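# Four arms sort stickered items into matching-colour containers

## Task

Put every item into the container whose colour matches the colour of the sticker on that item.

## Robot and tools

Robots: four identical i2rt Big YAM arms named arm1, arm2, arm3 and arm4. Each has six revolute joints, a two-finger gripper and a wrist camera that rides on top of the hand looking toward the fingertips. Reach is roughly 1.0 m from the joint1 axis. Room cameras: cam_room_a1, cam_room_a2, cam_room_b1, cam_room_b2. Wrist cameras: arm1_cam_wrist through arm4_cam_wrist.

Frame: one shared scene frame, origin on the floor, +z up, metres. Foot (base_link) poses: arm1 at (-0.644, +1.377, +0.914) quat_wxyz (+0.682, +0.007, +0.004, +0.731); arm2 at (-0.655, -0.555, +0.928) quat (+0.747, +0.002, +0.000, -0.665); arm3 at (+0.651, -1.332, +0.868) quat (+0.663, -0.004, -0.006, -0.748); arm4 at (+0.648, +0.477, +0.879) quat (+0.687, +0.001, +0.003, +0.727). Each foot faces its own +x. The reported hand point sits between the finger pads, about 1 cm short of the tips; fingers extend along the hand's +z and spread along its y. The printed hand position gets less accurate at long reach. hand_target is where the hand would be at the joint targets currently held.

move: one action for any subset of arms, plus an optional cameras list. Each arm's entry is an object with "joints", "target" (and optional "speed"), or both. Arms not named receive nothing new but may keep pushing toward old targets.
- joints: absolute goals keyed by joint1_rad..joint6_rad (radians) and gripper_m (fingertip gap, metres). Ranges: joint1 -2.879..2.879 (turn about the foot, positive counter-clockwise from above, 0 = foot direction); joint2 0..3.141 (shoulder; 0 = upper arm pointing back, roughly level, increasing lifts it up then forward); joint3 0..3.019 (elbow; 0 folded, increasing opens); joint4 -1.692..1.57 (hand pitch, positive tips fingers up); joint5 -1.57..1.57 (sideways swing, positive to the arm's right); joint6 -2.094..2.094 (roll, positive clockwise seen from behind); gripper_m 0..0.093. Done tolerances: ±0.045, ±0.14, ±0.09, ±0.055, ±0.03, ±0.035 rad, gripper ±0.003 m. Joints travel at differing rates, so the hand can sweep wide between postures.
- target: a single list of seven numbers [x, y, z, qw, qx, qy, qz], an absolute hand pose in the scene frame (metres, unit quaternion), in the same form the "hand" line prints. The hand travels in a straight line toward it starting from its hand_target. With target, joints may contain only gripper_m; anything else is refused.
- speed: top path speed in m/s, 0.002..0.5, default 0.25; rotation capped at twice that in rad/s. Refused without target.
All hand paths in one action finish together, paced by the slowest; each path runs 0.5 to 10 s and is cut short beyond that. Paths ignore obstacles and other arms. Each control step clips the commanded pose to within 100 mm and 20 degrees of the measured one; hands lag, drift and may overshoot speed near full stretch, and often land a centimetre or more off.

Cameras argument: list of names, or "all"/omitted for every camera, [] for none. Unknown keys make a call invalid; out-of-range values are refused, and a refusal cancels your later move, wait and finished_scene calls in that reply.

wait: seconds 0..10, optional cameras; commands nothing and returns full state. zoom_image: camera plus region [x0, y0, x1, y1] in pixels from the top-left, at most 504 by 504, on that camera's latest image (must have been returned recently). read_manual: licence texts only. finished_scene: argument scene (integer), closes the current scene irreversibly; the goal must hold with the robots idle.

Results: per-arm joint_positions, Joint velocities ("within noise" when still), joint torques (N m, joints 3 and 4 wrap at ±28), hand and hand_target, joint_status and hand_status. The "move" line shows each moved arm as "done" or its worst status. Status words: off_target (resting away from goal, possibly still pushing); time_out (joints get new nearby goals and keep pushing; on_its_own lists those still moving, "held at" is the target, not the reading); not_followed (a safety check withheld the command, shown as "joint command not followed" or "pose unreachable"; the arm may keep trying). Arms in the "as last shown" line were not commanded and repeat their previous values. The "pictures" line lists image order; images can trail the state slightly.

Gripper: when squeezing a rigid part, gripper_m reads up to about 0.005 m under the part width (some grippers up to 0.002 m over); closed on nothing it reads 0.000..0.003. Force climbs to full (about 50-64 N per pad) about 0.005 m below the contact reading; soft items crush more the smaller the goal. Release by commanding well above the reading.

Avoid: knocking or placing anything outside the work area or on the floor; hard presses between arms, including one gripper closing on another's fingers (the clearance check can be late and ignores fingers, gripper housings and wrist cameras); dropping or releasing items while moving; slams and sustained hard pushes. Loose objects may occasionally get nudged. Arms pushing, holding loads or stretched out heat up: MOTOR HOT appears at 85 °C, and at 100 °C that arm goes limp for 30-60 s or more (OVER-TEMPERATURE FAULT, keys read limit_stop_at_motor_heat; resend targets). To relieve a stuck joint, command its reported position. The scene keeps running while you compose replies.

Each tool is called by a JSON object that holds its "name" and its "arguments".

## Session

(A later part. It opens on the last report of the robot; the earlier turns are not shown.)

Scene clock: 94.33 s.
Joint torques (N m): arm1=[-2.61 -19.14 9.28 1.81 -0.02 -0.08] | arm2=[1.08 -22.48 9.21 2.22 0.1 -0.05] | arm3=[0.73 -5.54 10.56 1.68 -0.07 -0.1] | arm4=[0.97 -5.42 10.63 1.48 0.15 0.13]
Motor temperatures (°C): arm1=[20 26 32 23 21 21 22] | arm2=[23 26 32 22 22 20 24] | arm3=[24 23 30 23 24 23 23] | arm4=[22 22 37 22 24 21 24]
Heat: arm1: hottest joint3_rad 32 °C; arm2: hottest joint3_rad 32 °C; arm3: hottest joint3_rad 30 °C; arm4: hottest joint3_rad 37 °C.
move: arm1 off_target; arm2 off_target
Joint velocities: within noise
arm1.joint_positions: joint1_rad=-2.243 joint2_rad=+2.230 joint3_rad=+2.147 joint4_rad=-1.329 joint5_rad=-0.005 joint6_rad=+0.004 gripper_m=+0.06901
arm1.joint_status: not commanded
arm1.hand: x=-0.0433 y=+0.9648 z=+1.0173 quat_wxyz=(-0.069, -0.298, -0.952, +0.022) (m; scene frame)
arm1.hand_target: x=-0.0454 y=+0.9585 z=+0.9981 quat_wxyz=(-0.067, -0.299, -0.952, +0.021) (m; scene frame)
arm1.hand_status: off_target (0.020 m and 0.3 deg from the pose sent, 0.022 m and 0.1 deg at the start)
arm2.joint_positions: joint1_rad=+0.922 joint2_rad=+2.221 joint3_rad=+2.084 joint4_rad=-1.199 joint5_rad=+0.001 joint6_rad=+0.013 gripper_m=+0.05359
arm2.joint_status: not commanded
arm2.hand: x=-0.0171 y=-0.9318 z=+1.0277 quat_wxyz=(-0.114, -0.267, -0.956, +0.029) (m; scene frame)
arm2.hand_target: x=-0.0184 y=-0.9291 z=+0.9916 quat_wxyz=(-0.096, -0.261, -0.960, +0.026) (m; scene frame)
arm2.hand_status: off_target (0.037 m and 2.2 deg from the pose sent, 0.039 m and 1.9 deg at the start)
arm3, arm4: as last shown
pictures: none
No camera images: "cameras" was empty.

{"name": "move", "arguments": {"arm1": {"target":[-0.045,0.958,1.008,-0.0668,-0.2992,-0.9517,0.021],"speed":0.1}, "arm2": {"target":[-0.017,-0.93,1.010,-0.0963,-0.2609,-0.9602,0.0262],"speed":0.1}, "cameras": []}}

{"name": "move", "arguments": {"arm1": {"joints":{"gripper_m":0.092}}, "arm2": {"joints":{"gripper_m":0.09}}, "cameras": []}}

{"name": "move", "arguments": {"arm1": {"target":[-0.075,0.98,1.11,-0.0668,-0.2992,-0.9517,0.021],"speed":0.2}, "arm2": {"target":[-0.065,-0.90,1.12,-0.0963,-0.2609,-0.9602,0.0262],"speed":0.2}, "cameras": ["arm1_cam_wrist","arm2_cam_wrist"]}}

{"name": "move", "arguments": {"arm1": {"target":[-0.436,1.235,1.14,-0.083,-0.299,-0.95,0.03],"speed":0.4}, "arm2": {"target":[-0.42,-0.694,1.16,-0.141,-0.259,-0.955,0.036],"speed":0.4}, "arm3": {"target":[0.077,-0.987,1.12,-0.0815,0.918,-0.2632,-0.284],"speed":0.4}, "arm4": {"target":[0.046,0.924,1.13,-0.109,0.8907,-0.2894,-0.3354],"speed":0.4}, "cameras": ["arm3_cam_wrist","arm4_cam_wrist"]}}

Scene clock: 107.20 s.
Joint torques (N m): arm1=[-2.43 -19.6 10.95 1.13 -0.03 0.01] | arm2=[1.03 -23.06 12.21 0.51 0.08 -0.05] | arm3=[0.73 -5.54 10.54 1.68 -0.07 -0.1] | arm4=[0.85 -5.19 10.66 1.58 0.15 0.16]
Motor temperatures (°C): arm1=[20 26 32 23 21 21 22] | arm2=[23 26 31 22 22 20 24] | arm3=[24 23 31 23 24 23 23] | arm4=[22 22 38 22 24 21 24]
Heat: arm1: hottest joint3_rad 32 °C; arm2: hottest joint3_rad 31 °C; arm3: hottest joint3_rad 31 °C; arm4: hottest joint3_rad 38 °C.
move: arm1 off_target; arm2 off_target
Joint velocities: within noise
arm1.joint_positions: joint1_rad=-2.243 joint2_rad=+2.230 joint3_rad=+2.147 joint4_rad=-1.329 joint5_rad=-0.005 joint6_rad=+0.004 gripper_m=+0.06901
arm1.joint_status: not commanded
arm1.hand: x=-0.0433 y=+0.9648 z=+1.0175 quat_wxyz=(-0.069, -0.298, -0.952, +0.022) (m; scene frame)
arm1.hand_target: x=-0.0451 y=+0.9582 z=+1.0081 quat_wxyz=(-0.067, -0.299, -0.952, +0.021) (m; scene frame)
arm1.hand_status: off_target (0.012 m and 0.3 deg from the pose sent, 0.012 m and 0.3 deg at the start)
arm2.joint_positions: joint1_rad=+0.922 joint2_rad=+2.221 joint3_rad=+2.084 joint4_rad=-1.199 joint5_rad=+0.002 joint6_rad=+0.013 gripper_m=+0.05359
arm2.joint_status: not commanded
arm2.hand: x=-0.0174 y=-0.9318 z=+1.0274 quat_wxyz=(-0.113, -0.267, -0.957, +0.029) (m; scene frame)
arm2.hand_target: x=-0.0173 y=-0.9298 z=+1.0101 quat_wxyz=(-0.097, -0.261, -0.960, +0.026) (m; scene frame)
arm2.hand_status: off_target (0.017 m and 2.1 deg from the pose sent, 0.018 m and 2.2 deg at the start)
arm3, arm4: as last shown
pictures: none
No camera images: "cameras" was empty.

Scene clock: 107.77 s.
Joint torques (N m): arm1=[-2.55 -19.6 10.99 0.95 -0.04 -0.1] | arm2=[1.03 -23.06 12.19 0.66 0.07 -0.05] | arm3=[0.67 -5.71 10.56 1.68 -0.06 -0.1] | arm4=[1.14 -5.13 10.62 1.57 0.16 0.14]
Motor temperatures (°C): arm1=[20 26 32 23 21 21 22] | arm2=[23 26 31 22 22 20 24] | arm3=[24 23 31 23 24 23 23] | arm4=[22 22 38 22 24 21 24]
Heat: arm1: hottest joint3_rad 32 °C; arm2: hottest joint3_rad 31 °C; arm3: hottest joint3_rad 31 °C; arm4: hottest joint3_rad 38 °C.
move: arm1 done; arm2 done
Joint velocities: within noise
arm1.joint_positions: joint1_rad=-2.243 joint2_rad=+2.233 joint3_rad=+2.146 joint4_rad=-1.329 joint5_rad=-0.006 joint6_rad=+0.004 gripper_m=+0.09196
arm1.joint_status: all done
arm1.hand: x=-0.0435 y=+0.9649 z=+1.0151 quat_wxyz=(-0.067, -0.298, -0.952, +0.021) (m; scene frame)
arm1.hand_target: x=-0.0451 y=+0.9582 z=+1.0080 quat_wxyz=(-0.067, -0.299, -0.952, +0.021) (m; scene frame)
arm1.hand_status: not commanded
arm2.joint_positions: joint1_rad=+0.922 joint2_rad=+2.222 joint3_rad=+2.084 joint4_rad=-1.203 joint5_rad=+0.002 joint6_rad=+0.013 gripper_m=+0.08992
arm2.joint_status: all done
arm2.hand: x=-0.0182 y=-0.9313 z=+1.0266 quat_wxyz=(-0.111, -0.267, -0.957, +0.029) (m; scene frame)
arm2.hand_target: x=-0.0173 y=-0.9298 z=+1.0103 quat_wxyz=(-0.097, -0.261, -0.960, +0.026) (m; scene frame)
arm2.hand_status: not commanded
arm3, arm4: as last shown
pictures: none
No camera images: "cameras" was empty.

Scene clock: 109.10 s.
Joint torques (N m): arm1=[-2.84 -18.43 13.3 0.46 -0.04 -0.05] | arm2=[1.26 -21.83 10.1 0.7 0.1 -0.02] | arm3=[0.73 -5.54 10.56 1.63 -0.06 -0.11] | arm4=[0.5 -5.19 10.7 1.43 0.12 0.14]
Motor temperatures (°C): arm1=[20 26 32 23 21 21 22] | arm2=[23 26 31 22 22 20 24] | arm3=[24 23 31 23 24 23 23] | arm4=[22 22 38 22 24 21 24]
Heat: arm1: hottest joint3_rad 32 °C; arm2: hottest joint3_rad 31 °C; arm3: hottest joint3_rad 31 °C; arm4: hottest joint3_rad 38 °C.
move: arm1 off_target; arm2 off_target
Joint velocities: within noise
arm1.joint_positions: joint1_rad=-2.243 joint2_rad=+2.103 joint3_rad=+2.138 joint4_rad=-1.474 joint5_rad=-0.006 joint6_rad=+0.004 gripper_m=+0.09196
arm1.joint_status: not commanded
arm1.hand: x=-0.0752 y=+0.9874 z=+1.0966 quat_wxyz=(-0.056, -0.298, -0.953, +0.018) (m; scene frame)
arm1.hand_target: x=-0.0752 y=+0.9803 z=+1.1101 quat_wxyz=(-0.067, -0.299, -0.952, +0.021) (m; scene frame)
arm1.hand_status: off_target (0.015 m and 1.2 deg from the pose sent, 0.101 m and 0.1 deg at the start)
arm2.joint_positions: joint1_rad=+0.922 joint2_rad=+2.020 joint3_rad=+2.035 joint4_rad=-1.345 joint5_rad=+0.002 joint6_rad=+0.013 gripper_m=+0.08992
arm2.joint_status: not commanded
arm2.hand: x=-0.0629 y=-0.9055 z=+1.1374 quat_wxyz=(-0.117, -0.267, -0.956, +0.030) (m; scene frame)
arm2.hand_target: x=-0.0651 y=-0.8999 z=+1.1203 quat_wxyz=(-0.096, -0.261, -0.960, +0.026) (m; scene frame)
arm2.hand_status: off_target (0.018 m and 2.5 deg from the pose sent, 0.109 m and 1.9 deg at the start)
arm3.joint_positions: joint1_rad=-1.982 joint2_rad=+0.849 joint3_rad=+0.853 joint4_rad=-0.806 joint5_rad=+0.002 joint6_rad=+0.005 gripper_m=+0.09306
arm3.joint_status: not commanded
arm3.hand: x=+0.3274 y=-1.1367 z=+1.1485 quat_wxyz=(+0.093, -0.895, +0.249, +0.359) (m; scene frame)
arm3.hand_target: x=+0.3282 y=-1.1337 z=+1.1569 quat_wxyz=(+0.097, -0.890, +0.249, +0.369) (m; scene frame)
arm3.hand_status: not commanded
arm4.joint_positions: joint1_rad=+0.899 joint2_rad=+0.847 joint3_rad=+0.843 joint4_rad=-0.812 joint5_rad=-0.002 joint6_rad=-0.011 gripper_m=+0.09311
arm4.joint_status: not commanded
arm4.hand: x=+0.3453 y=+0.6933 z=+1.1581 quat_wxyz=(-0.110, +0.887, -0.277, -0.352) (m; scene frame)
arm4.hand_target: x=+0.3420 y=+0.6957 z=+1.1723 quat_wxyz=(-0.114, +0.879, -0.280, -0.369) (m; scene frame)
arm4.hand_status: not commanded
pictures: arm1_cam_wrist, arm2_cam_wrist
Images, in order (width x height): arm1_cam_wrist 672x504, arm2_cam_wrist 672x504.

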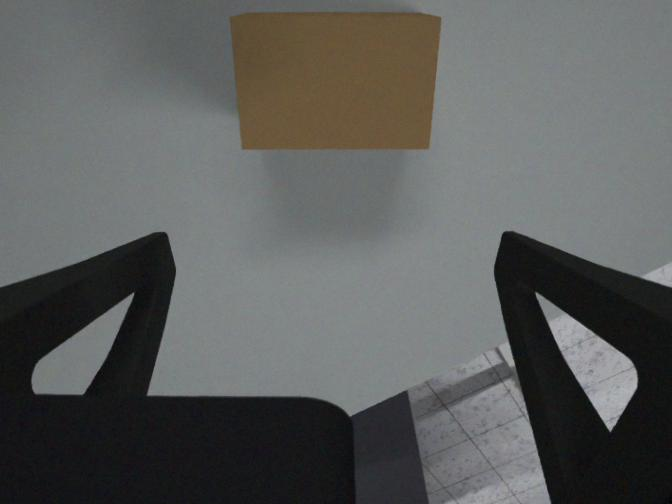

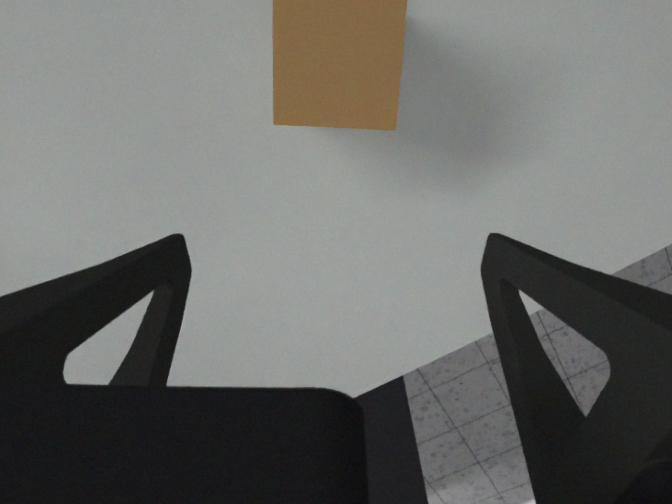

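Scene clock: 111.03 s.
Joint torques (N m): arm1=[-1.96 -0.15 11.19 0.32 0.12 0.05] | arm2=[0.97 -3.19 10.21 0.9 -0.13 -0.04] | arm3=[1.61 -19.31 14.23 0.66 0.12 0.02] | arm4=[0.56 -22.01 13.24 0.62 0.12 0.06]
Motor temperatures (°C): arm1=[20 26 32 23 21 21 22] | arm2=[23 26 31 22 22 20 24] | arm3=[24 23 31 23 24 23 23] | arm4=[22 22 38 22 24 21 24]
Heat: arm1: hottest joint3_rad 32 °C; arm2: hottest joint3_rad 31 °C; arm3: hottest joint3_rad 31 °C; arm4: hottest joint3_rad 38 °C.
move: arm1 done; arm2 off_target; arm3 off_target; arm4 off_target
Joint velocities: within noise
arm1.joint_positions: joint1_rad=-2.243 joint2_rad=+0.834 joint3_rad=+0.872 joint4_rad=-1.405 joint5_rad=+0.000 joint6_rad=+0.004 gripper_m=+0.09196
arm1.joint_status: not commanded
arm1.hand: x=-0.4354 y=+1.2350 z=+1.1406 quat_wxyz=(-0.089, -0.298, -0.950, +0.031) (m; scene frame)
arm1.hand_target: x=-0.4360 y=+1.2350 z=+1.1399 quat_wxyz=(-0.083, -0.299, -0.950, +0.030) (m; scene frame)
arm1.hand_status: done (0.001 m and 0.7 deg from the pose sent, 0.440 m and 3.4 deg at the start)
arm2.joint_positions: joint1_rad=+0.922 joint2_rad=+0.830 joint3_rad=+0.879 joint4_rad=-1.291 joint5_rad=+0.002 joint6_rad=+0.012 gripper_m=+0.08992
arm2.joint_status: not commanded
arm2.hand: x=-0.4170 y=-0.6973 z=+1.1698 quat_wxyz=(-0.158, -0.265, -0.950, +0.041) (m; scene frame)
arm2.hand_target: x=-0.4201 y=-0.6939 z=+1.1602 quat_wxyz=(-0.141, -0.259, -0.955, +0.036) (m; scene frame)
arm2.hand_status: off_target (0.011 m and 2.3 deg from the pose sent, 0.416 m and 3.0 deg at the start)
arm3.joint_positions: joint1_rad=-1.982 joint2_rad=+1.718 joint3_rad=+1.570 joint4_rad=-0.861 joint5_rad=+0.023 joint6_rad=+0.010 gripper_m=+0.09306
arm3.joint_status: not commanded
arm3.hand: x=+0.0898 y=-0.9936 z=+1.0931 quat_wxyz=(+0.076, -0.926, +0.262, +0.263) (m; scene frame)
arm3.hand_target: x=+0.0783 y=-0.9877 z=+1.1202 quat_wxyz=(+0.081, -0.918, +0.263, +0.285) (m; scene frame)
arm3.hand_status: off_target (0.031 m and 2.7 deg from the pose sent, 0.293 m and 9.2 deg at the start)
arm4.joint_positions: joint1_rad=+0.886 joint2_rad=+1.883 joint3_rad=+1.749 joint4_rad=-0.750 joint5_rad=-0.002 joint6_rad=-0.011 gripper_m=+0.09311
arm4.joint_status: not commanded
arm4.hand: x=+0.0527 y=+0.9115 z=+1.1090 quat_wxyz=(-0.103, +0.897, -0.287, -0.321) (m; scene frame)
arm4.hand_target: x=+0.0469 y=+0.9232 z=+1.1300 quat_wxyz=(-0.109, +0.890, -0.289, -0.336) (m; scene frame)
arm4.hand_status: off_target (0.025 m and 1.9 deg from the pose sent, 0.379 m and 2.4 deg at the start)
pictures: arm3_cam_wrist, arm4_cam_wrist
Images, in order (width x height): arm3_cam_wrist 672x504, arm4_cam_wrist 672x504.

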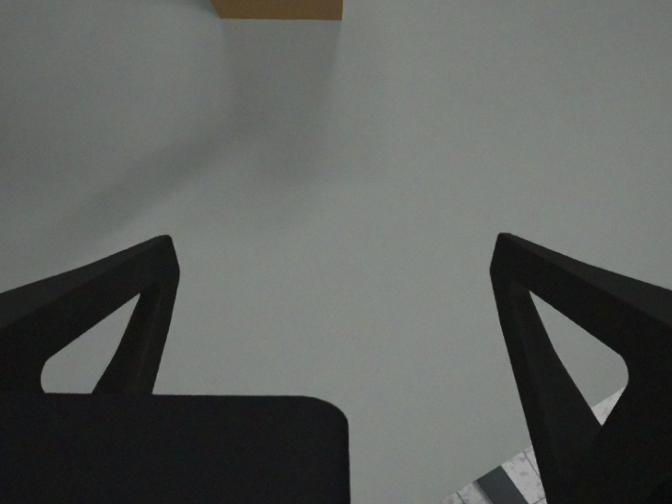

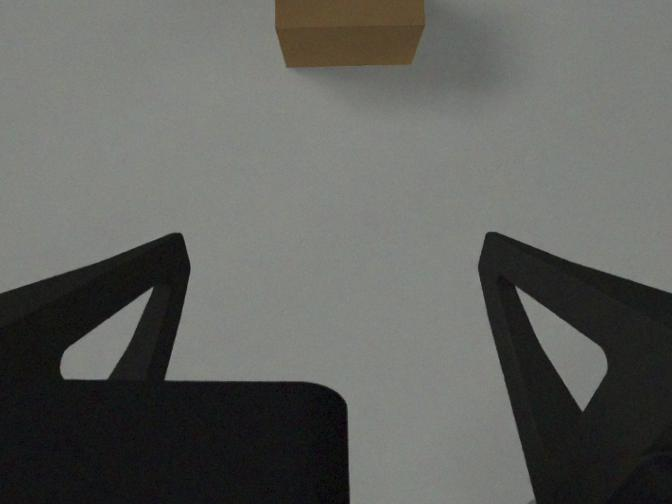

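{"name": "move", "arguments": {"arm3": {"target":[-0.038,-0.9525,1.048,-0.0805,0.9189,-0.26,-0.2843],"speed":0.2}, "arm4": {"target":[-0.026,0.9765,1.075,-0.1089,0.8901,-0.2892,-0.3351],"speed":0.2}, "cameras": ["arm3_cam_wrist","arm4_cam_wrist"]}}

Scene clock: 141.10 s.
Joint torques (N m): arm1=[-1.67 -0.21 11.06 0.46 0.08 0.01] | arm2=[0.97 -3.25 10.21 0.9 -0.13 -0.05] | arm3=[2.43 -23.3 14.09 0.92 0.15 0.03] | arm4=[0.38 -25.7 13.22 0.55 0.1 0.08]
Motor temperatures (°C): arm1=[20 25 32 23 21 21 22] | arm2=[23 25 30 22 22 20 23] | arm3=[24 24 34 23 24 23 23] | arm4=[22 26 37 22 24 21 24]
Heat: arm1: hottest joint3_rad 32 °C; arm2: hottest joint3_rad 30 °C; arm3: hottest joint3_rad 34 °C; arm4: hottest joint3_rad 37 °C.
move: arm3 off_target; arm4 off_target
Joint velocities: within noise
arm1, arm2: as last shown
arm3.joint_positions: joint1_rad=-1.953 joint2_rad=+2.056 joint3_rad=+1.911 joint4_rad=-0.850 joint5_rad=+0.041 joint6_rad=+0.037 gripper_m=+0.09303
arm3.joint_status: not commanded
arm3.hand: x=-0.0205 y=-0.9517 z=+1.0337 quat_wxyz=(+0.079, -0.923, +0.263, +0.269) (m; scene frame)
arm3.hand_target: x=-0.0369 y=-0.9531 z=+1.0481 quat_wxyz=(+0.080, -0.919, +0.260, +0.285) (m; scene frame)
arm3.hand_status: off_target (0.023 m and 1.9 deg from the pose sent, 0.142 m and 2.7 deg at the start)
arm4.joint_positions: joint1_rad=+0.886 joint2_rad=+2.162 joint3_rad=+2.066 joint4_rad=-0.779 joint5_rad=-0.002 joint6_rad=-0.011 gripper_m=+0.09311
arm4.joint_status: not commanded
arm4.hand: x=-0.0204 y=+0.9642 z=+1.0623 quat_wxyz=(-0.104, +0.895, -0.286, -0.325) (m; scene frame)
arm4.hand_target: x=-0.0252 y=+0.9758 z=+1.0750 quat_wxyz=(-0.109, +0.890, -0.289, -0.336) (m; scene frame)
arm4.hand_status: off_target (0.019 m and 1.4 deg from the pose sent, 0.108 m and 1.9 deg at the start)
pictures: arm3_cam_wrist, arm4_cam_wrist
Images, in order (width x height): arm3_cam_wrist 672x504, arm4_cam_wrist 672x504.

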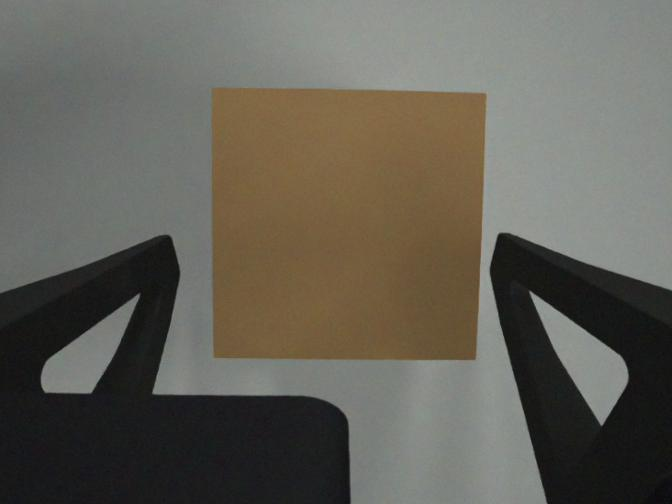

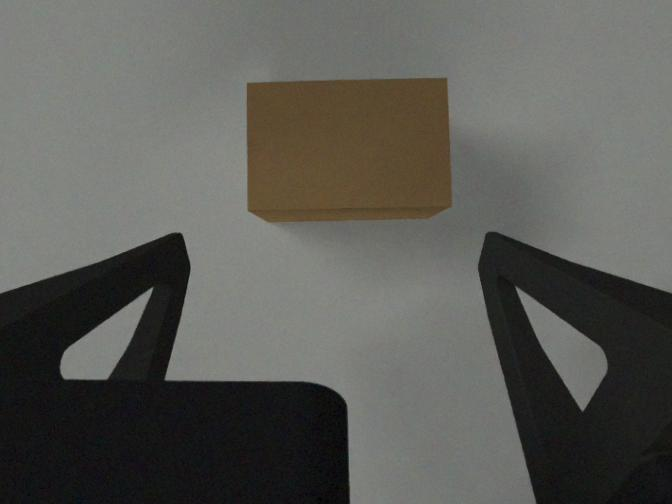

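{"name": "move", "arguments": {"arm3": {"joints":{"gripper_m":0.04}}, "arm4": {"target":[-0.058,1.004,1.036,-0.1089,0.8901,-0.2892,-0.3351],"speed":0.15}, "cameras": ["arm3_cam_wrist","arm4_cam_wrist"]}}

Scene clock: 147.70 s.
Joint torques (N m): arm1=[-1.67 0.44 11.26 0.53 0.1 0.02] | arm2=[1.03 -3.25 10.24 0.9 -0.12 -0.05] | arm3=[2.32 -23.18 14.11 0.88 0.12 0.01] | arm4=[0.26 -27.52 13.39 0.69 0.03 0.05]
Motor temperatures (°C): arm1=[20 25 32 23 21 21 22] | arm2=[23 25 30 22 22 20 23] | arm3=[24 25 33 23 24 23 23] | arm4=[22 26 39 22 24 21 24]
Heat: arm1: hottest joint3_rad 32 °C; arm2: hottest joint3_rad 30 °C; arm3: hottest joint3_rad 33 °C; arm4: hottest joint3_rad 39 °C.
move: arm3 off_target; arm4 off_target
Joint velocities: within noise
arm1, arm2: as last shown
arm3.joint_positions: joint1_rad=-1.953 joint2_rad=+2.056 joint3_rad=+1.911 joint4_rad=-0.850 joint5_rad=+0.042 joint6_rad=+0.038 gripper_m=+0.05286
arm3.joint_status: gripper_m off_target (ended at +0.05289, target +0.04000)
arm3.hand: x=-0.0204 y=-0.9516 z=+1.0337 quat_wxyz=(+0.079, -0.923, +0.263, +0.269) (m; scene frame)
arm3.hand_target: x=-0.0369 y=-0.9531 z=+1.0481 quat_wxyz=(+0.080, -0.919, +0.260, +0.285) (m; scene frame)
arm3.hand_status: not commanded
arm4.joint_positions: joint1_rad=+0.881 joint2_rad=+2.328 joint3_rad=+2.261 joint4_rad=-0.807 joint5_rad=-0.002 joint6_rad=-0.011 gripper_m=+0.09311
arm4.joint_status: not commanded
arm4.hand: x=-0.0528 y=+0.9929 z=+1.0249 quat_wxyz=(-0.105, +0.894, -0.288, -0.325) (m; scene frame)
arm4.hand_target: x=-0.0571 y=+1.0034 z=+1.0360 quat_wxyz=(-0.109, +0.890, -0.289, -0.336) (m; scene frame)
arm4.hand_status: off_target (0.017 m and 1.3 deg from the pose sent, 0.061 m and 1.4 deg at the start)
pictures: arm3_cam_wrist, arm4_cam_wrist
Images, in order (width x height): arm3_cam_wrist 672x504, arm4_cam_wrist 672x504.

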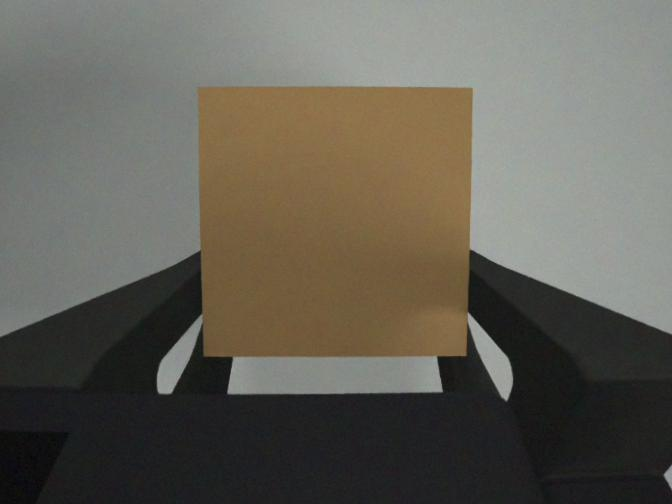

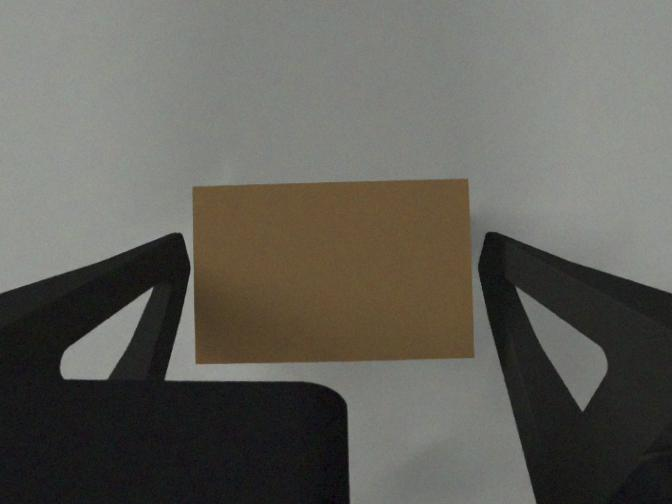

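{"name": "move", "arguments": {"arm4": {"target":[-0.058,1.004,1.026,-0.1089,0.8901,-0.2892,-0.3351],"speed":0.1}, "cameras": []}}

{"name": "move", "arguments": {"arm4": {"joints":{"gripper_m":0.055}}, "cameras": ["arm4_cam_wrist"]}}

{"name": "move", "arguments": {"arm3": {"target":[0.03,-0.97,1.14,-0.0805,0.9189,-0.26,-0.2843],"speed":0.2}, "arm4": {"target":[-0.01,0.97,1.13,-0.1089,0.8901,-0.2892,-0.3351],"speed":0.2}, "cameras": ["arm3_cam_wrist","arm4_cam_wrist"]}}

Scene clock: 165.43 s.
Joint torques (N m): arm1=[-1.96 -0.21 11.22 0.35 0.11 0.06] | arm2=[0.91 -3.19 10.22 0.9 -0.12 -0.05] | arm3=[2.43 -23.24 14.11 0.92 0.11 0.01] | arm4=[0.03 -26.58 12.01 1.28 -0.03 0.02]
Motor temperatures (°C): arm1=[20 24 32 23 21 21 21] | arm2=[23 25 30 22 22 20 23] | arm3=[24 27 33 23 24 23 24] | arm4=[22 27 42 22 24 21 24]
Heat: arm1: hottest joint3_rad 32 °C; arm2: hottest joint3_rad 30 °C; arm3: hottest joint3_rad 33 °C; arm4: hottest joint3_rad 42 °C.
move: arm4 off_target
Joint velocities: within noise
arm1, arm2, arm3: as last shown
arm3.hand: x=-0.0204 y=-0.9516 z=+1.0337 quat_wxyz=(+0.079, -0.923, +0.264, +0.269) (m; scene frame)
arm4.joint_positions: joint1_rad=+0.881 joint2_rad=+2.328 joint3_rad=+2.261 joint4_rad=-0.807 joint5_rad=-0.002 joint6_rad=-0.011 gripper_m=+0.09311
arm4.joint_status: not commanded
arm4.hand: x=-0.0528 y=+0.9929 z=+1.0249 quat_wxyz=(-0.105, +0.894, -0.288, -0.325) (m; scene frame)
arm4.hand_target: x=-0.0573 y=+1.0036 z=+1.0260 quat_wxyz=(-0.109, +0.890, -0.289, -0.335) (m; scene frame)
arm4.hand_status: off_target (0.012 m and 1.3 deg from the pose sent, 0.012 m and 1.3 deg at the start)
pictures: none
No camera images: "cameras" was empty.

Scene clock: 166.00 s.
Joint torques (N m): arm1=[-1.55 -0.03 11.28 0.44 0.08 0.06] | arm2=[0.97 -3.25 10.26 0.88 -0.13 -0.05] | arm3=[2.43 -23.18 14.11 0.87 0.11 0] | arm4=[0.62 -26.81 11.88 1.51 0.01 0.04]
Motor temperatures (°C): arm1=[20 24 32 23 21 21 21] | arm2=[23 25 30 22 22 20 23] | arm3=[24 27 33 23 24 23 24] | arm4=[22 27 42 22 24 21 24]
Heat: arm1: hottest joint3_rad 32 °C; arm2: hottest joint3_rad 30 °C; arm3: hottest joint3_rad 33 °C; arm4: hottest joint3_rad 42 °C.
move: arm4 off_target
Joint velocities: within noise
arm1, arm2, arm3: as last shown
arm4.joint_positions: joint1_rad=+0.881 joint2_rad=+2.328 joint3_rad=+2.261 joint4_rad=-0.807 joint5_rad=-0.002 joint6_rad=-0.011 gripper_m=+0.06955
arm4.joint_status: gripper_m off_target (ended at +0.06958, target +0.05500)
arm4.hand: x=-0.0528 y=+0.9929 z=+1.0249 quat_wxyz=(-0.105, +0.894, -0.288, -0.325) (m; scene frame)
arm4.hand_target: x=-0.0573 y=+1.0036 z=+1.0260 quat_wxyz=(-0.109, +0.890, -0.289, -0.335) (m; scene frame)
arm4.hand_status: not commanded
pictures: arm4_cam_wrist
Images, in order (width x height): arm4_cam_wrist 672x504.

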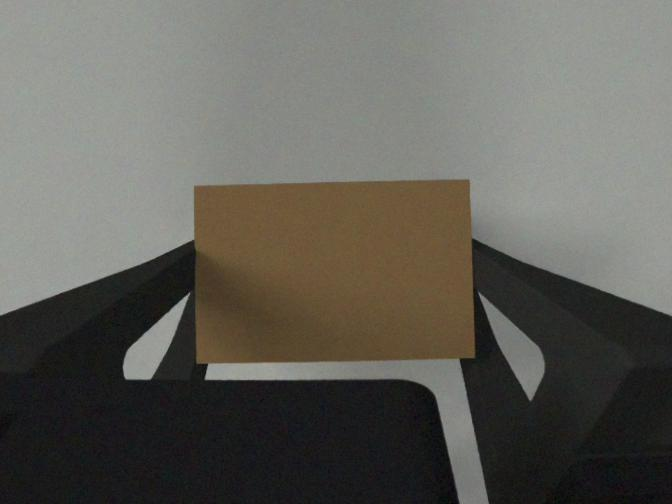

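Scene clock: 167.43 s.
Joint torques (N m): arm1=[-1.49 0.09 10.96 0.46 0.11 0.05] | arm2=[0.85 -3.31 10.22 0.94 -0.13 -0.05] | arm3=[0.56 -21.07 9.58 0.98 -0.06 -0.11] | arm4=[-0.09 -26.11 9.61 0.72 0.02 0.02]
Motor temperatures (°C): arm1=[20 24 32 23 21 21 21] | arm2=[23 25 30 22 22 20 23] | arm3=[24 27 33 23 24 23 24] | arm4=[22 27 42 22 24 21 25]
Heat: arm1: hottest joint3_rad 32 °C; arm2: hottest joint3_rad 30 °C; arm3: hottest joint3_rad 33 °C; arm4: hottest joint3_rad 42 °C.
move: arm3 off_target; arm4 done
Joint velocities: within noise
arm1, arm2: as last shown
arm3.joint_positions: joint1_rad=-1.953 joint2_rad=+1.849 joint3_rad=+1.874 joint4_rad=-0.973 joint5_rad=+0.032 joint6_rad=+0.031 gripper_m=+0.05287
arm3.joint_status: not commanded
arm3.hand: x=+0.0257 y=-0.9774 z=+1.1476 quat_wxyz=(+0.080, -0.918, +0.258, +0.292) (m; scene frame)
arm3.hand_target: x=+0.0301 y=-0.9700 z=+1.1401 quat_wxyz=(+0.080, -0.919, +0.260, +0.284) (m; scene frame)
arm3.hand_status: off_target (0.011 m and 0.9 deg from the pose sent, 0.119 m and 1.9 deg at the start)
arm4.joint_positions: joint1_rad=+0.881 joint2_rad=+2.118 joint3_rad=+2.169 joint4_rad=-0.889 joint5_rad=-0.002 joint6_rad=-0.011 gripper_m=+0.06955
arm4.joint_status: not commanded
arm4.hand: x=-0.0141 y=+0.9652 z=+1.1358 quat_wxyz=(-0.110, +0.888, -0.286, -0.342) (m; scene frame)
arm4.hand_target: x=-0.0100 y=+0.9699 z=+1.1301 quat_wxyz=(-0.109, +0.890, -0.289, -0.335) (m; scene frame)
arm4.hand_status: done (0.009 m and 0.9 deg from the pose sent, 0.116 m and 1.3 deg at the start)
pictures: arm3_cam_wrist, arm4_cam_wrist
Images, in order (width x height): arm3_cam_wrist 672x504, arm4_cam_wrist 672x504.

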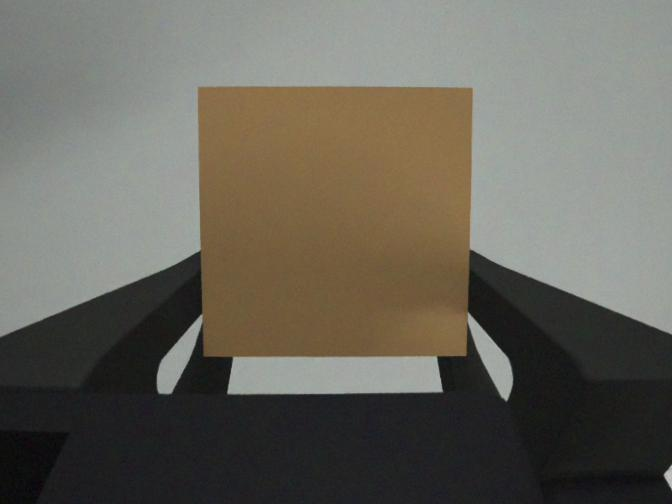

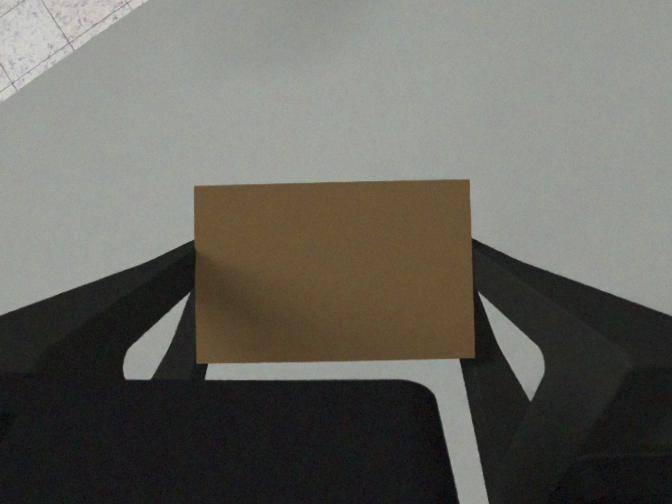

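{"name": "move", "arguments": {"arm3": {"target":[0.328,-1.135,1.155,-0.093,0.895,-0.249,-0.359],"speed":0.4}, "arm4": {"target":[0.343,0.695,1.165,-0.106,0.884,-0.287,-0.353],"speed":0.4}, "cameras": []}}

{"name": "move", "arguments": {"arm3": {"joints":{"joint1_rad":1.073,"joint5_rad":0,"joint6_rad":0}}, "arm4": {"joints":{"joint1_rad":-1.218,"joint5_rad":0,"joint6_rad":0}}, "cameras": ["arm3_cam_wrist","arm4_cam_wrist"]}}

Scene clock: 173.50 s.
Joint torques (N m): arm1=[-1.96 0.09 11.29 0.42 0.11 0.06] | arm2=[0.97 -3.14 10.21 0.91 -0.13 -0.05] | arm3=[0.26 -4.07 9.78 1.26 -0.09 -0.13] | arm4=[1.44 -4.01 9.84 0.79 0.11 0.18]
Motor temperatures (°C): arm1=[20 24 32 23 21 21 21] | arm2=[23 25 30 22 22 20 23] | arm3=[24 27 33 23 24 23 24] | arm4=[22 27 41 22 24 21 25]
Heat: arm1: hottest joint3_rad 32 °C; arm2: hottest joint3_rad 30 °C; arm3: hottest joint3_rad 33 °C; arm4: hottest joint3_rad 41 °C.
move: arm3 done; arm4 done
Joint velocities: within noise
arm1, arm2: as last shown
arm3.joint_positions: joint1_rad=-1.972 joint2_rad=+0.844 joint3_rad=+0.873 joint4_rad=-0.819 joint5_rad=+0.002 joint6_rad=+0.009 gripper_m=+0.05287
arm3.joint_status: not commanded
arm3.hand: x=+0.3253 y=-1.1394 z=+1.1592 quat_wxyz=(+0.091, -0.893, +0.246, +0.365) (m; scene frame)
arm3.hand_target: x=+0.3280 y=-1.1351 z=+1.1549 quat_wxyz=(+0.093, -0.895, +0.249, +0.359) (m; scene frame)
arm3.hand_status: done (0.007 m and 0.9 deg from the pose sent, 0.341 m and 8.3 deg at the start)
arm4.joint_positions: joint1_rad=+0.891 joint2_rad=+0.845 joint3_rad=+0.858 joint4_rad=-0.816 joint5_rad=-0.005 joint6_rad=-0.003 gripper_m=+0.06955
arm4.joint_status: not commanded
arm4.hand: x=+0.3454 y=+0.6965 z=+1.1667 quat_wxyz=(-0.111, +0.883, -0.283, -0.358) (m; scene frame)
arm4.hand_target: x=+0.3431 y=+0.6950 z=+1.1649 quat_wxyz=(-0.106, +0.884, -0.287, -0.353) (m; scene frame)
arm4.hand_status: done (0.003 m and 1.0 deg from the pose sent, 0.449 m and 1.5 deg at the start)
pictures: none
No camera images: "cameras" was empty.

Scene clock: 175.87 s.
Joint torques (N m): arm1=[-2.08 -0.09 11.12 0.4 0.07 0.08] | arm2=[0.97 -3.37 10.21 0.91 -0.13 -0.06] | arm3=[1.85 -4.89 9.76 1.28 0.13 -0.11] | arm4=[0.44 -4.19 9.92 0.62 0.04 0.09]
Motor temperatures (°C): arm1=[20 24 32 23 21 21 21] | arm2=[23 25 30 22 22 20 23] | arm3=[24 26 33 23 24 23 24] | arm4=[22 27 41 22 24 21 25]
Heat: arm1: hottest joint3_rad 32 °C; arm2: hottest joint3_rad 30 °C; arm3: hottest joint3_rad 33 °C; arm4: hottest joint3_rad 41 °C.
move: arm3 done; arm4 done
Joint velocities: within noise
arm1, arm2: as last shown
arm3.joint_positions: joint1_rad=+1.065 joint2_rad=+0.854 joint3_rad=+0.873 joint4_rad=-0.819 joint5_rad=-0.002 joint6_rad=+0.006 gripper_m=+0.05290
arm3.joint_status: all done
arm3.hand: x=+0.9563 y=-1.5490 z=+1.1620 quat_wxyz=(-0.360, -0.285, -0.880, +0.120) (m; scene frame)
arm3.hand_target: x=+0.9564 y=-1.5458 z=+1.1613 quat_wxyz=(-0.359, -0.280, -0.882, +0.120) (m; scene frame)
arm3.hand_status: not commanded
arm4.joint_positions: joint1_rad=-1.218 joint2_rad=+0.851 joint3_rad=+0.858 joint4_rad=-0.816 joint5_rad=+0.002 joint6_rad=-0.003 gripper_m=+0.06963
arm4.joint_status: all done
arm4.hand: x=+0.9934 y=+0.6269 z=+1.1618 quat_wxyz=(-0.362, +0.190, -0.910, -0.073) (m; scene frame)
arm4.hand_target: x=+0.9934 y=+0.6272 z=+1.1621 quat_wxyz=(-0.358, +0.189, -0.911, -0.073) (m; scene frame)
arm4.hand_status: not commanded
pictures: arm3_cam_wrist, arm4_cam_wrist
Images, in order (width x height): arm3_cam_wrist 672x504, arm4_cam_wrist 672x504.

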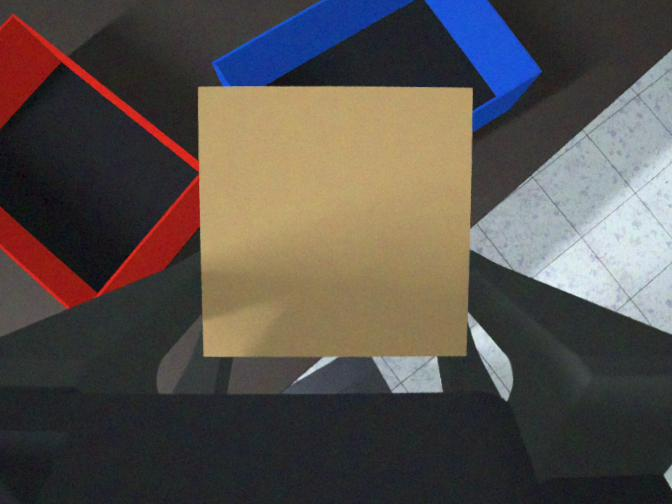

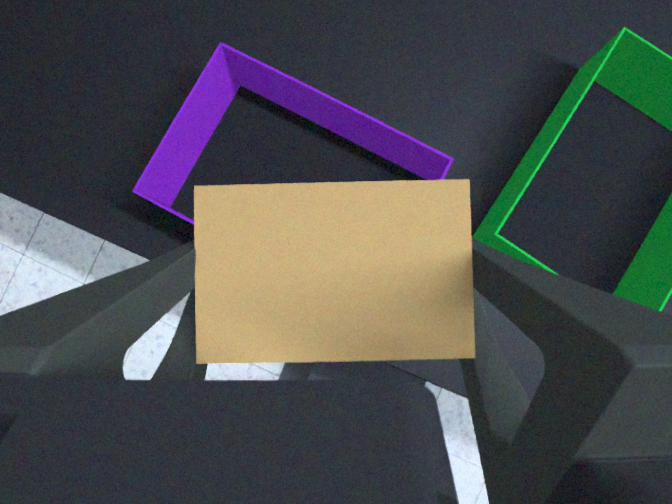

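{"name": "move", "arguments": {"arm3": {"target":[1.155,-1.725,0.92,-0.2704,-0.3119,-0.9058,0.0931],"speed":0.35}, "arm4": {"target":[1.115,0.715,0.92,-0.3151,0.2208,-0.9199,-0.0756],"speed":0.35}, "cameras": ["arm3_cam_wrist","arm4_cam_wrist"]}}

Scene clock: 201.60 s.
Joint torques (N m): arm1=[-1.9 -0.09 11.21 0.35 0.08 0.05] | arm2=[0.97 -3.25 10.24 0.91 -0.13 -0.05] | arm3=[0.09 -20.07 11.59 1.35 -0.01 -0.05] | arm4=[1.32 -14.15 9.33 1.52 0 0.09]
Motor temperatures (°C): arm1=[20 24 33 23 21 21 21] | arm2=[23 25 30 22 22 20 23] | arm3=[24 25 31 23 24 23 24] | arm4=[22 25 40 22 24 21 26]
Heat: arm1: hottest joint3_rad 33 °C; arm2: hottest joint3_rad 30 °C; arm3: hottest joint3_rad 31 °C; arm4: hottest joint3_rad 40 °C.
move: arm3 off_target; arm4 off_target
Joint velocities: within noise
arm1.joint_positions: joint1_rad=-2.243 joint2_rad=+0.834 joint3_rad=+0.872 joint4_rad=-1.405 joint5_rad=+0.000 joint6_rad=+0.004 gripper_m=+0.09196
arm1.joint_status: not commanded
arm1.hand: x=-0.4354 y=+1.2350 z=+1.1406 quat_wxyz=(-0.089, -0.298, -0.950, +0.031) (m; scene frame)
arm1.hand_target: x=-0.4360 y=+1.2350 z=+1.1399 quat_wxyz=(-0.083, -0.299, -0.950, +0.030) (m; scene frame)
arm1.hand_status: not commanded
arm2.joint_positions: joint1_rad=+0.922 joint2_rad=+0.830 joint3_rad=+0.879 joint4_rad=-1.291 joint5_rad=+0.002 joint6_rad=+0.012 gripper_m=+0.08992
arm2.joint_status: not commanded
arm2.hand: x=-0.4170 y=-0.6973 z=+1.1698 quat_wxyz=(-0.158, -0.265, -0.950, +0.041) (m; scene frame)
arm2.hand_target: x=-0.4201 y=-0.6939 z=+1.1602 quat_wxyz=(-0.141, -0.259, -0.955, +0.036) (m; scene frame)
arm2.hand_status: not commanded
arm3.joint_positions: joint1_rad=+1.041 joint2_rad=+1.867 joint3_rad=+1.193 joint4_rad=-0.392 joint5_rad=-0.008 joint6_rad=+0.003 gripper_m=+0.05290
arm3.joint_status: not commanded
arm3.hand: x=+1.1405 y=-1.7031 z=+0.8924 quat_wxyz=(-0.241, -0.308, -0.917, +0.082) (m; scene frame)
arm3.hand_target: x=+1.1536 y=-1.7240 z=+0.9208 quat_wxyz=(-0.270, -0.312, -0.906, +0.093) (m; scene frame)
arm3.hand_status: off_target (0.038 m and 3.9 deg from the pose sent, 0.359 m and 11.6 deg at the start)
arm4.joint_positions: joint1_rad=-1.163 joint2_rad=+1.600 joint3_rad=+0.774 joint4_rad=-0.141 joint5_rad=+0.002 joint6_rad=-0.003 gripper_m=+0.06963
arm4.joint_status: not commanded
arm4.hand: x=+1.0945 y=+0.7002 z=+0.8997 quat_wxyz=(-0.287, +0.221, -0.930, -0.066) (m; scene frame)
arm4.hand_target: x=+1.1137 y=+0.7143 z=+0.9208 quat_wxyz=(-0.315, +0.221, -0.920, -0.076) (m; scene frame)
arm4.hand_status: off_target (0.032 m and 3.6 deg from the pose sent, 0.285 m and 6.5 deg at the start)
pictures: arm3_cam_wrist, arm4_cam_wrist
Images, in order (width x height): arm3_cam_wrist 672x504, arm4_cam_wrist 672x504.

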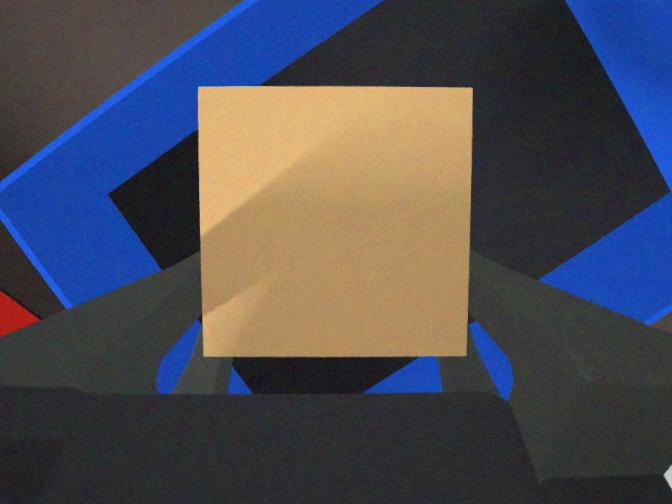

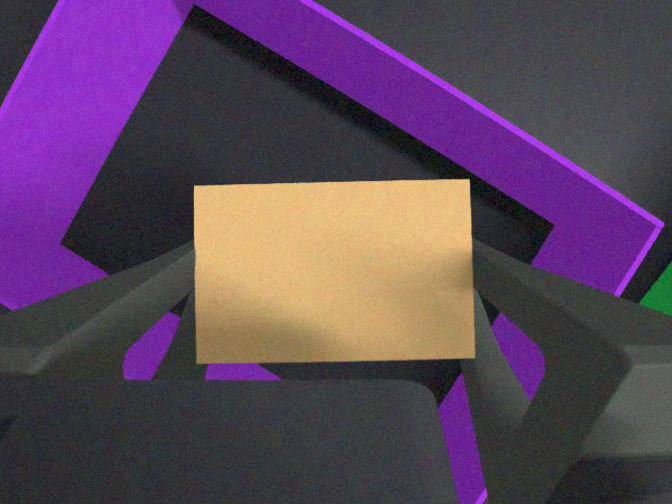

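{"name": "move", "arguments": {"arm3": {"target":[1.149,-1.745,0.79,-0.2704,-0.3119,-0.9058,0.0931],"speed":0.25}, "arm4": {"target":[1.113,0.728,0.79,-0.3151,0.2208,-0.9199,-0.0756],"speed":0.25}, "cameras": ["arm3_cam_wrist","arm4_cam_wrist"]}}

{"name": "move", "arguments": {"arm3": {"target":[1.149,-1.745,0.768,-0.2704,-0.3119,-0.9058,0.0931],"speed":0.1}, "arm4": {"target":[1.113,0.728,0.765,-0.3151,0.2208,-0.9199,-0.0756],"speed":0.1}, "cameras": []}}

{"name": "move", "arguments": {"arm3": {"target":[1.149,-1.745,0.755,-0.2704,-0.3119,-0.9058,0.0931],"speed":0.05}, "arm4": {"target":[1.113,0.728,0.752,-0.3151,0.2208,-0.9199,-0.0756],"speed":0.05}, "cameras": ["arm3_cam_wrist","arm4_cam_wrist"]}}

Scene clock: 214.93 s.
Joint torques (N m): arm1=[-1.55 -0.38 11.03 0.4 0.1 0.11] | arm2=[0.91 -3.31 10.22 0.92 -0.13 -0.05] | arm3=[0.38 -21.83 7.88 1.77 -0.08 -0.12] | arm4=[1.26 -16.73 5.04 1.63 0.22 0.18]
Motor temperatures (°C): arm1=[20 24 33 23 21 21 21] | arm2=[23 25 31 22 22 20 23] | arm3=[24 25 31 23 24 23 24] | arm4=[22 25 39 22 24 21 26]
Heat: arm1: hottest joint3_rad 33 °C; arm2: hottest joint3_rad 31 °C; arm3: hottest joint3_rad 31 °C; arm4: hottest joint3_rad 39 °C.
move: arm3 off_target; arm4 off_target
Joint velocities: within noise
arm1, arm2: as last shown
arm3.joint_positions: joint1_rad=+1.005 joint2_rad=+2.122 joint3_rad=+1.193 joint4_rad=-0.124 joint5_rad=-0.024 joint6_rad=-0.016 gripper_m=+0.05290
arm3.joint_status: not commanded
arm3.hand: x=+1.1395 y=-1.7285 z=+0.7714 quat_wxyz=(-0.247, -0.313, -0.913, +0.083) (m; scene frame)
arm3.hand_target: x=+1.1485 y=-1.7447 z=+0.7905 quat_wxyz=(-0.270, -0.312, -0.906, +0.093) (m; scene frame)
arm3.hand_status: off_target (0.027 m and 3.0 deg from the pose sent, 0.111 m and 3.9 deg at the start)
arm4.joint_positions: joint1_rad=-1.132 joint2_rad=+1.950 joint3_rad=+0.774 joint4_rad=+0.235 joint5_rad=+0.014 joint6_rad=+0.010 gripper_m=+0.06963
arm4.joint_status: not commanded
arm4.hand: x=+1.1031 y=+0.7199 z=+0.7815 quat_wxyz=(-0.298, +0.227, -0.925, -0.070) (m; scene frame)
arm4.hand_target: x=+1.1128 y=+0.7278 z=+0.7903 quat_wxyz=(-0.315, +0.221, -0.920, -0.076) (m; scene frame)
arm4.hand_status: off_target (0.015 m and 2.2 deg from the pose sent, 0.115 m and 3.6 deg at the start)
pictures: arm3_cam_wrist, arm4_cam_wrist
Images, in order (width x height): arm3_cam_wrist 672x504, arm4_cam_wrist 672x504.

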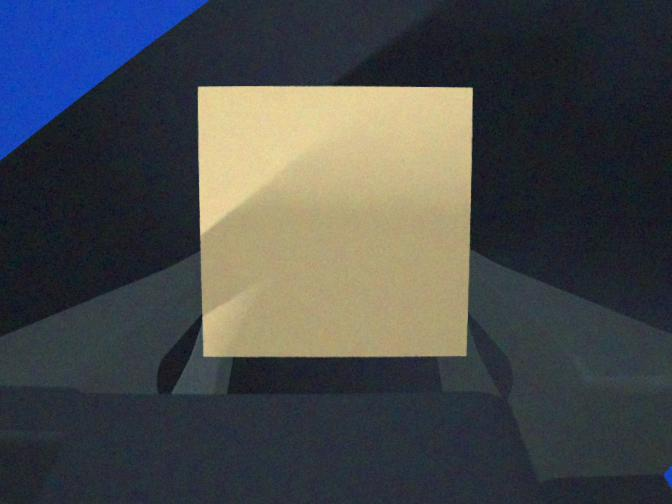

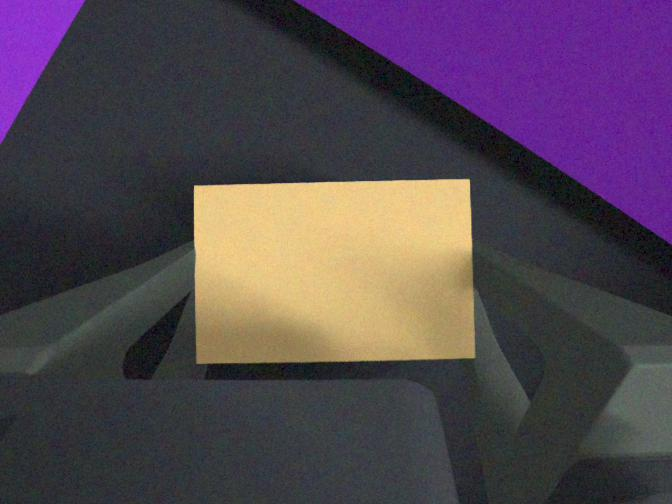

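Scene clock: 216.00 s.
Joint torques (N m): arm1=[-1.85 -0.21 11.14 0.46 0.13 0.08] | arm2=[0.97 -3.25 10.22 0.88 -0.13 -0.06] | arm3=[0.32 -19.78 7.99 1.85 -0.08 -0.12] | arm4=[1.03 -14.92 5.22 1.61 0.23 0.13]
Motor temperatures (°C): arm1=[20 24 33 23 21 21 21] | arm2=[23 25 31 22 22 20 23] | arm3=[24 25 31 23 24 23 24] | arm4=[22 25 38 22 24 21 26]
Heat: arm1: hottest joint3_rad 33 °C; arm2: hottest joint3_rad 31 °C; arm3: hottest joint3_rad 31 °C; arm4: hottest joint3_rad 38 °C.
move: arm3 off_target; arm4 off_target
Joint velocities: within noise
arm1, arm2: as last shown
arm3.joint_positions: joint1_rad=+1.005 joint2_rad=+2.142 joint3_rad=+1.193 joint4_rad=-0.081 joint5_rad=-0.024 joint6_rad=-0.017 gripper_m=+0.05290
arm3.joint_status: not commanded
arm3.hand: x=+1.1429 y=-1.7313 z=+0.7646 quat_wxyz=(-0.257, -0.312, -0.910, +0.087) (m; scene frame)
arm3.hand_target: x=+1.1486 y=-1.7448 z=+0.7682 quat_wxyz=(-0.270, -0.312, -0.906, +0.093) (m; scene frame)
arm3.hand_status: off_target (0.015 m and 1.7 deg from the pose sent, 0.019 m and 3.0 deg at the start)
arm4.joint_positions: joint1_rad=-1.132 joint2_rad=+2.005 joint3_rad=+0.774 joint4_rad=+0.300 joint5_rad=+0.014 joint6_rad=+0.011 gripper_m=+0.06963
arm4.joint_status: not commanded
arm4.hand: x=+1.1031 y=+0.7200 z=+0.7639 quat_wxyz=(-0.303, +0.226, -0.923, -0.071) (m; scene frame)
arm4.hand_target: x=+1.1126 y=+0.7278 z=+0.7652 quat_wxyz=(-0.315, +0.221, -0.920, -0.076) (m; scene frame)
arm4.hand_status: off_target (0.013 m and 1.6 deg from the pose sent, 0.021 m and 2.2 deg at the start)
pictures: none
No camera images: "cameras" was empty.

Scene clock: 216.97 s.
Joint torques (N m): arm1=[-2.08 -0.09 11.14 0.46 0.1 0.04] | arm2=[1.08 -3.37 10.24 0.92 -0.13 -0.06] | arm3=[0.38 -18.78 8.09 1.69 -0.08 -0.11] | arm4=[0.91 -14.92 5.23 1.69 0.25 0.18]
Motor temperatures (°C): arm1=[20 24 33 23 21 21 21] | arm2=[23 25 31 22 22 20 23] | arm3=[24 25 31 23 24 23 24] | arm4=[22 25 38 22 24 21 26]
Heat: arm1: hottest joint3_rad 33 °C; arm2: hottest joint3_rad 31 °C; arm3: hottest joint3_rad 31 °C; arm4: hottest joint3_rad 38 °C.
move: arm3 off_target; arm4 off_target
Joint velocities: within noise
arm1, arm2: as last shown
arm3.joint_positions: joint1_rad=+1.005 joint2_rad=+2.159 joint3_rad=+1.193 joint4_rad=-0.052 joint5_rad=-0.024 joint6_rad=-0.017 gripper_m=+0.05290
arm3.joint_status: not commanded
arm3.hand: x=+1.1445 y=-1.7327 z=+0.7581 quat_wxyz=(-0.263, -0.311, -0.909, +0.089) (m; scene frame)
arm3.hand_target: x=+1.1487 y=-1.7448 z=+0.7554 quat_wxyz=(-0.271, -0.312, -0.906, +0.093) (m; scene frame)
arm3.hand_status: off_target (0.013 m and 1.0 deg from the pose sent, 0.018 m and 1.7 deg at the start)
arm4.joint_positions: joint1_rad=-1.132 joint2_rad=+2.039 joint3_rad=+0.774 joint4_rad=+0.333 joint5_rad=+0.014 joint6_rad=+0.011 gripper_m=+0.06963
arm4.joint_status: not commanded
arm4.hand: x=+1.1014 y=+0.7190 z=+0.7519 quat_wxyz=(-0.303, +0.226, -0.923, -0.071) (m; scene frame)
arm4.hand_target: x=+1.1125 y=+0.7277 z=+0.7523 quat_wxyz=(-0.315, +0.221, -0.920, -0.076) (m; scene frame)
arm4.hand_status: off_target (0.015 m and 1.7 deg from the pose sent, 0.017 m and 1.6 deg at the start)
pictures: arm3_cam_wrist, arm4_cam_wrist
Images, in order (width x height): arm3_cam_wrist 672x504, arm4_cam_wrist 672x504.

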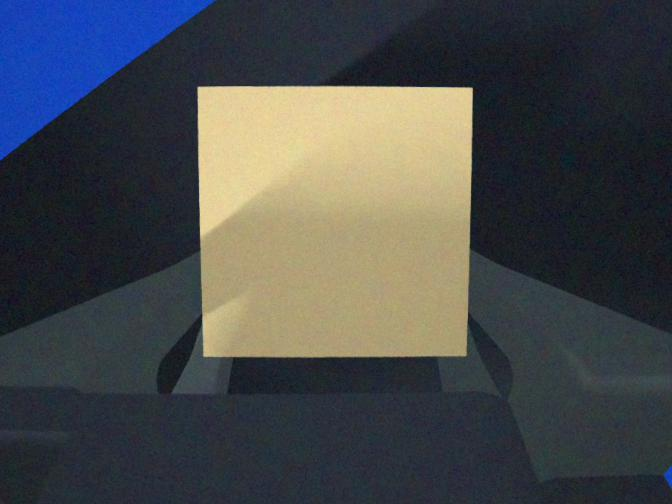

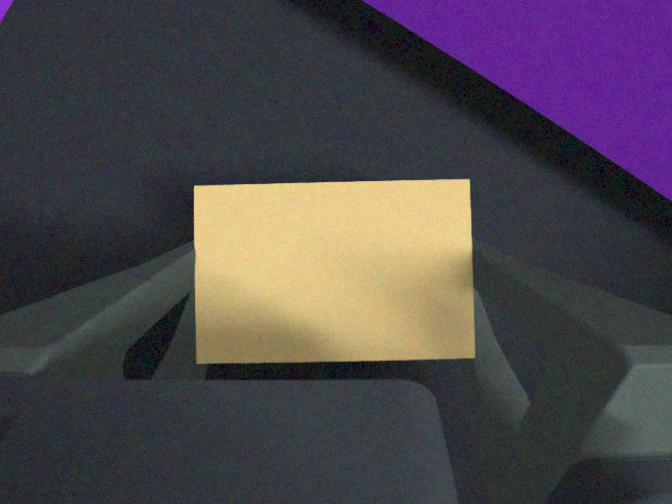

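{"name": "move", "arguments": {"arm3": {"target":[1.149,-1.745,0.745,-0.2704,-0.3119,-0.9058,0.0931],"speed":0.05}, "arm4": {"target":[1.113,0.728,0.742,-0.3151,0.2208,-0.9199,-0.0756],"speed":0.05}, "cameras": []}}

{"name": "move", "arguments": {"arm3": {"target":[1.149,-1.745,0.737,-0.2704,-0.3119,-0.9058,0.0931],"speed":0.05}, "arm4": {"target":[1.113,0.728,0.734,-0.3151,0.2208,-0.9199,-0.0756],"speed":0.05}, "cameras": []}}

Scene clock: 222.83 s.
Joint torques (N m): arm1=[-1.85 -0.44 11.15 0.51 0.11 0.03] | arm2=[1.03 -3.25 10.21 0.91 -0.14 -0.05] | arm3=[0.38 -17.26 8.27 1.69 -0.08 -0.11] | arm4=[1.55 -13.8 4.98 1.62 0.23 0.13]
Motor temperatures (°C): arm1=[20 24 33 23 21 21 21] | arm2=[23 24 31 22 22 20 23] | arm3=[24 25 31 23 24 23 25] | arm4=[22 24 37 22 24 21 26]
Heat: arm1: hottest joint3_rad 33 °C; arm2: hottest joint3_rad 31 °C; arm3: hottest joint3_rad 31 °C; arm4: hottest joint3_rad 37 °C.
move: arm3 off_target; arm4 off_target
Joint velocities: within noise
arm1, arm2: as last shown
arm3.joint_positions: joint1_rad=+1.005 joint2_rad=+2.164 joint3_rad=+1.193 joint4_rad=-0.032 joint5_rad=-0.024 joint6_rad=-0.017 gripper_m=+0.05290
arm3.joint_status: not commanded
arm3.hand: x=+1.1467 y=-1.7346 z=+0.7576 quat_wxyz=(-0.270, -0.310, -0.907, +0.092) (m; scene frame)
arm3.hand_target: x=+1.1484 y=-1.7446 z=+0.7454 quat_wxyz=(-0.271, -0.312, -0.906, +0.093) (m; scene frame)
arm3.hand_status: off_target (0.017 m and 0.3 deg from the pose sent, 0.019 m and 1.1 deg at the start)
arm4.joint_positions: joint1_rad=-1.132 joint2_rad=+2.058 joint3_rad=+0.782 joint4_rad=+0.361 joint5_rad=+0.014 joint6_rad=+0.013 gripper_m=+0.06963
arm4.joint_status: not commanded
arm4.hand: x=+1.1064 y=+0.7217 z=+0.7493 quat_wxyz=(-0.311, +0.224, -0.921, -0.074) (m; scene frame)
arm4.hand_target: x=+1.1126 y=+0.7278 z=+0.7422 quat_wxyz=(-0.315, +0.221, -0.920, -0.076) (m; scene frame)
arm4.hand_status: off_target (0.012 m and 0.6 deg from the pose sent, 0.018 m and 1.7 deg at the start)
pictures: none
No camera images: "cameras" was empty.

Scene clock: 223.80 s.
Joint torques (N m): arm1=[-1.55 0.38 11.17 0.46 0.11 0.05] | arm2=[0.97 -3.25 10.24 0.91 -0.14 -0.05] | arm3=[0.32 -16.15 8.31 1.63 -0.08 -0.1] | arm4=[0.79 -13.04 4.78 1.36 0.22 0.13]
Motor temperatures (°C): arm1=[20 24 33 23 21 21 21] | arm2=[23 24 31 22 22 20 23] | arm3=[24 25 31 23 24 23 25] | arm4=[22 24 37 22 24 21 26]
Heat: arm1: hottest joint3_rad 33 °C; arm2: hottest joint3_rad 31 °C; arm3: hottest joint3_rad 31 °C; arm4: hottest joint3_rad 37 °C.
move: arm3 off_target; arm4 off_target
Joint velocities: within noise
arm1, arm2: as last shown
arm3.joint_positions: joint1_rad=+1.005 joint2_rad=+2.168 joint3_rad=+1.193 joint4_rad=-0.015 joint5_rad=-0.024 joint6_rad=-0.018 gripper_m=+0.05290
arm3.joint_status: not commanded
arm3.hand: x=+1.1487 y=-1.7362 z=+0.7574 quat_wxyz=(-0.275, -0.309, -0.905, +0.094) (m; scene frame)
arm3.hand_target: x=+1.1481 y=-1.7442 z=+0.7377 quat_wxyz=(-0.271, -0.312, -0.906, +0.093) (m; scene frame)
arm3.hand_status: off_target (0.022 m and 0.7 deg from the pose sent, 0.023 m and 0.3 deg at the start)
arm4.joint_positions: joint1_rad=-1.132 joint2_rad=+2.070 joint3_rad=+0.789 joint4_rad=+0.386 joint5_rad=+0.014 joint6_rad=+0.013 gripper_m=+0.06963
arm4.joint_status: not commanded
arm4.hand: x=+1.1113 y=+0.7243 z=+0.7487 quat_wxyz=(-0.320, +0.223, -0.918, -0.076) (m; scene frame)
arm4.hand_target: x=+1.1124 y=+0.7276 z=+0.7344 quat_wxyz=(-0.315, +0.221, -0.920, -0.076) (m; scene frame)
arm4.hand_status: off_target (0.015 m and 0.7 deg from the pose sent, 0.018 m and 0.6 deg at the start)
pictures: none
No camera images: "cameras" was empty.


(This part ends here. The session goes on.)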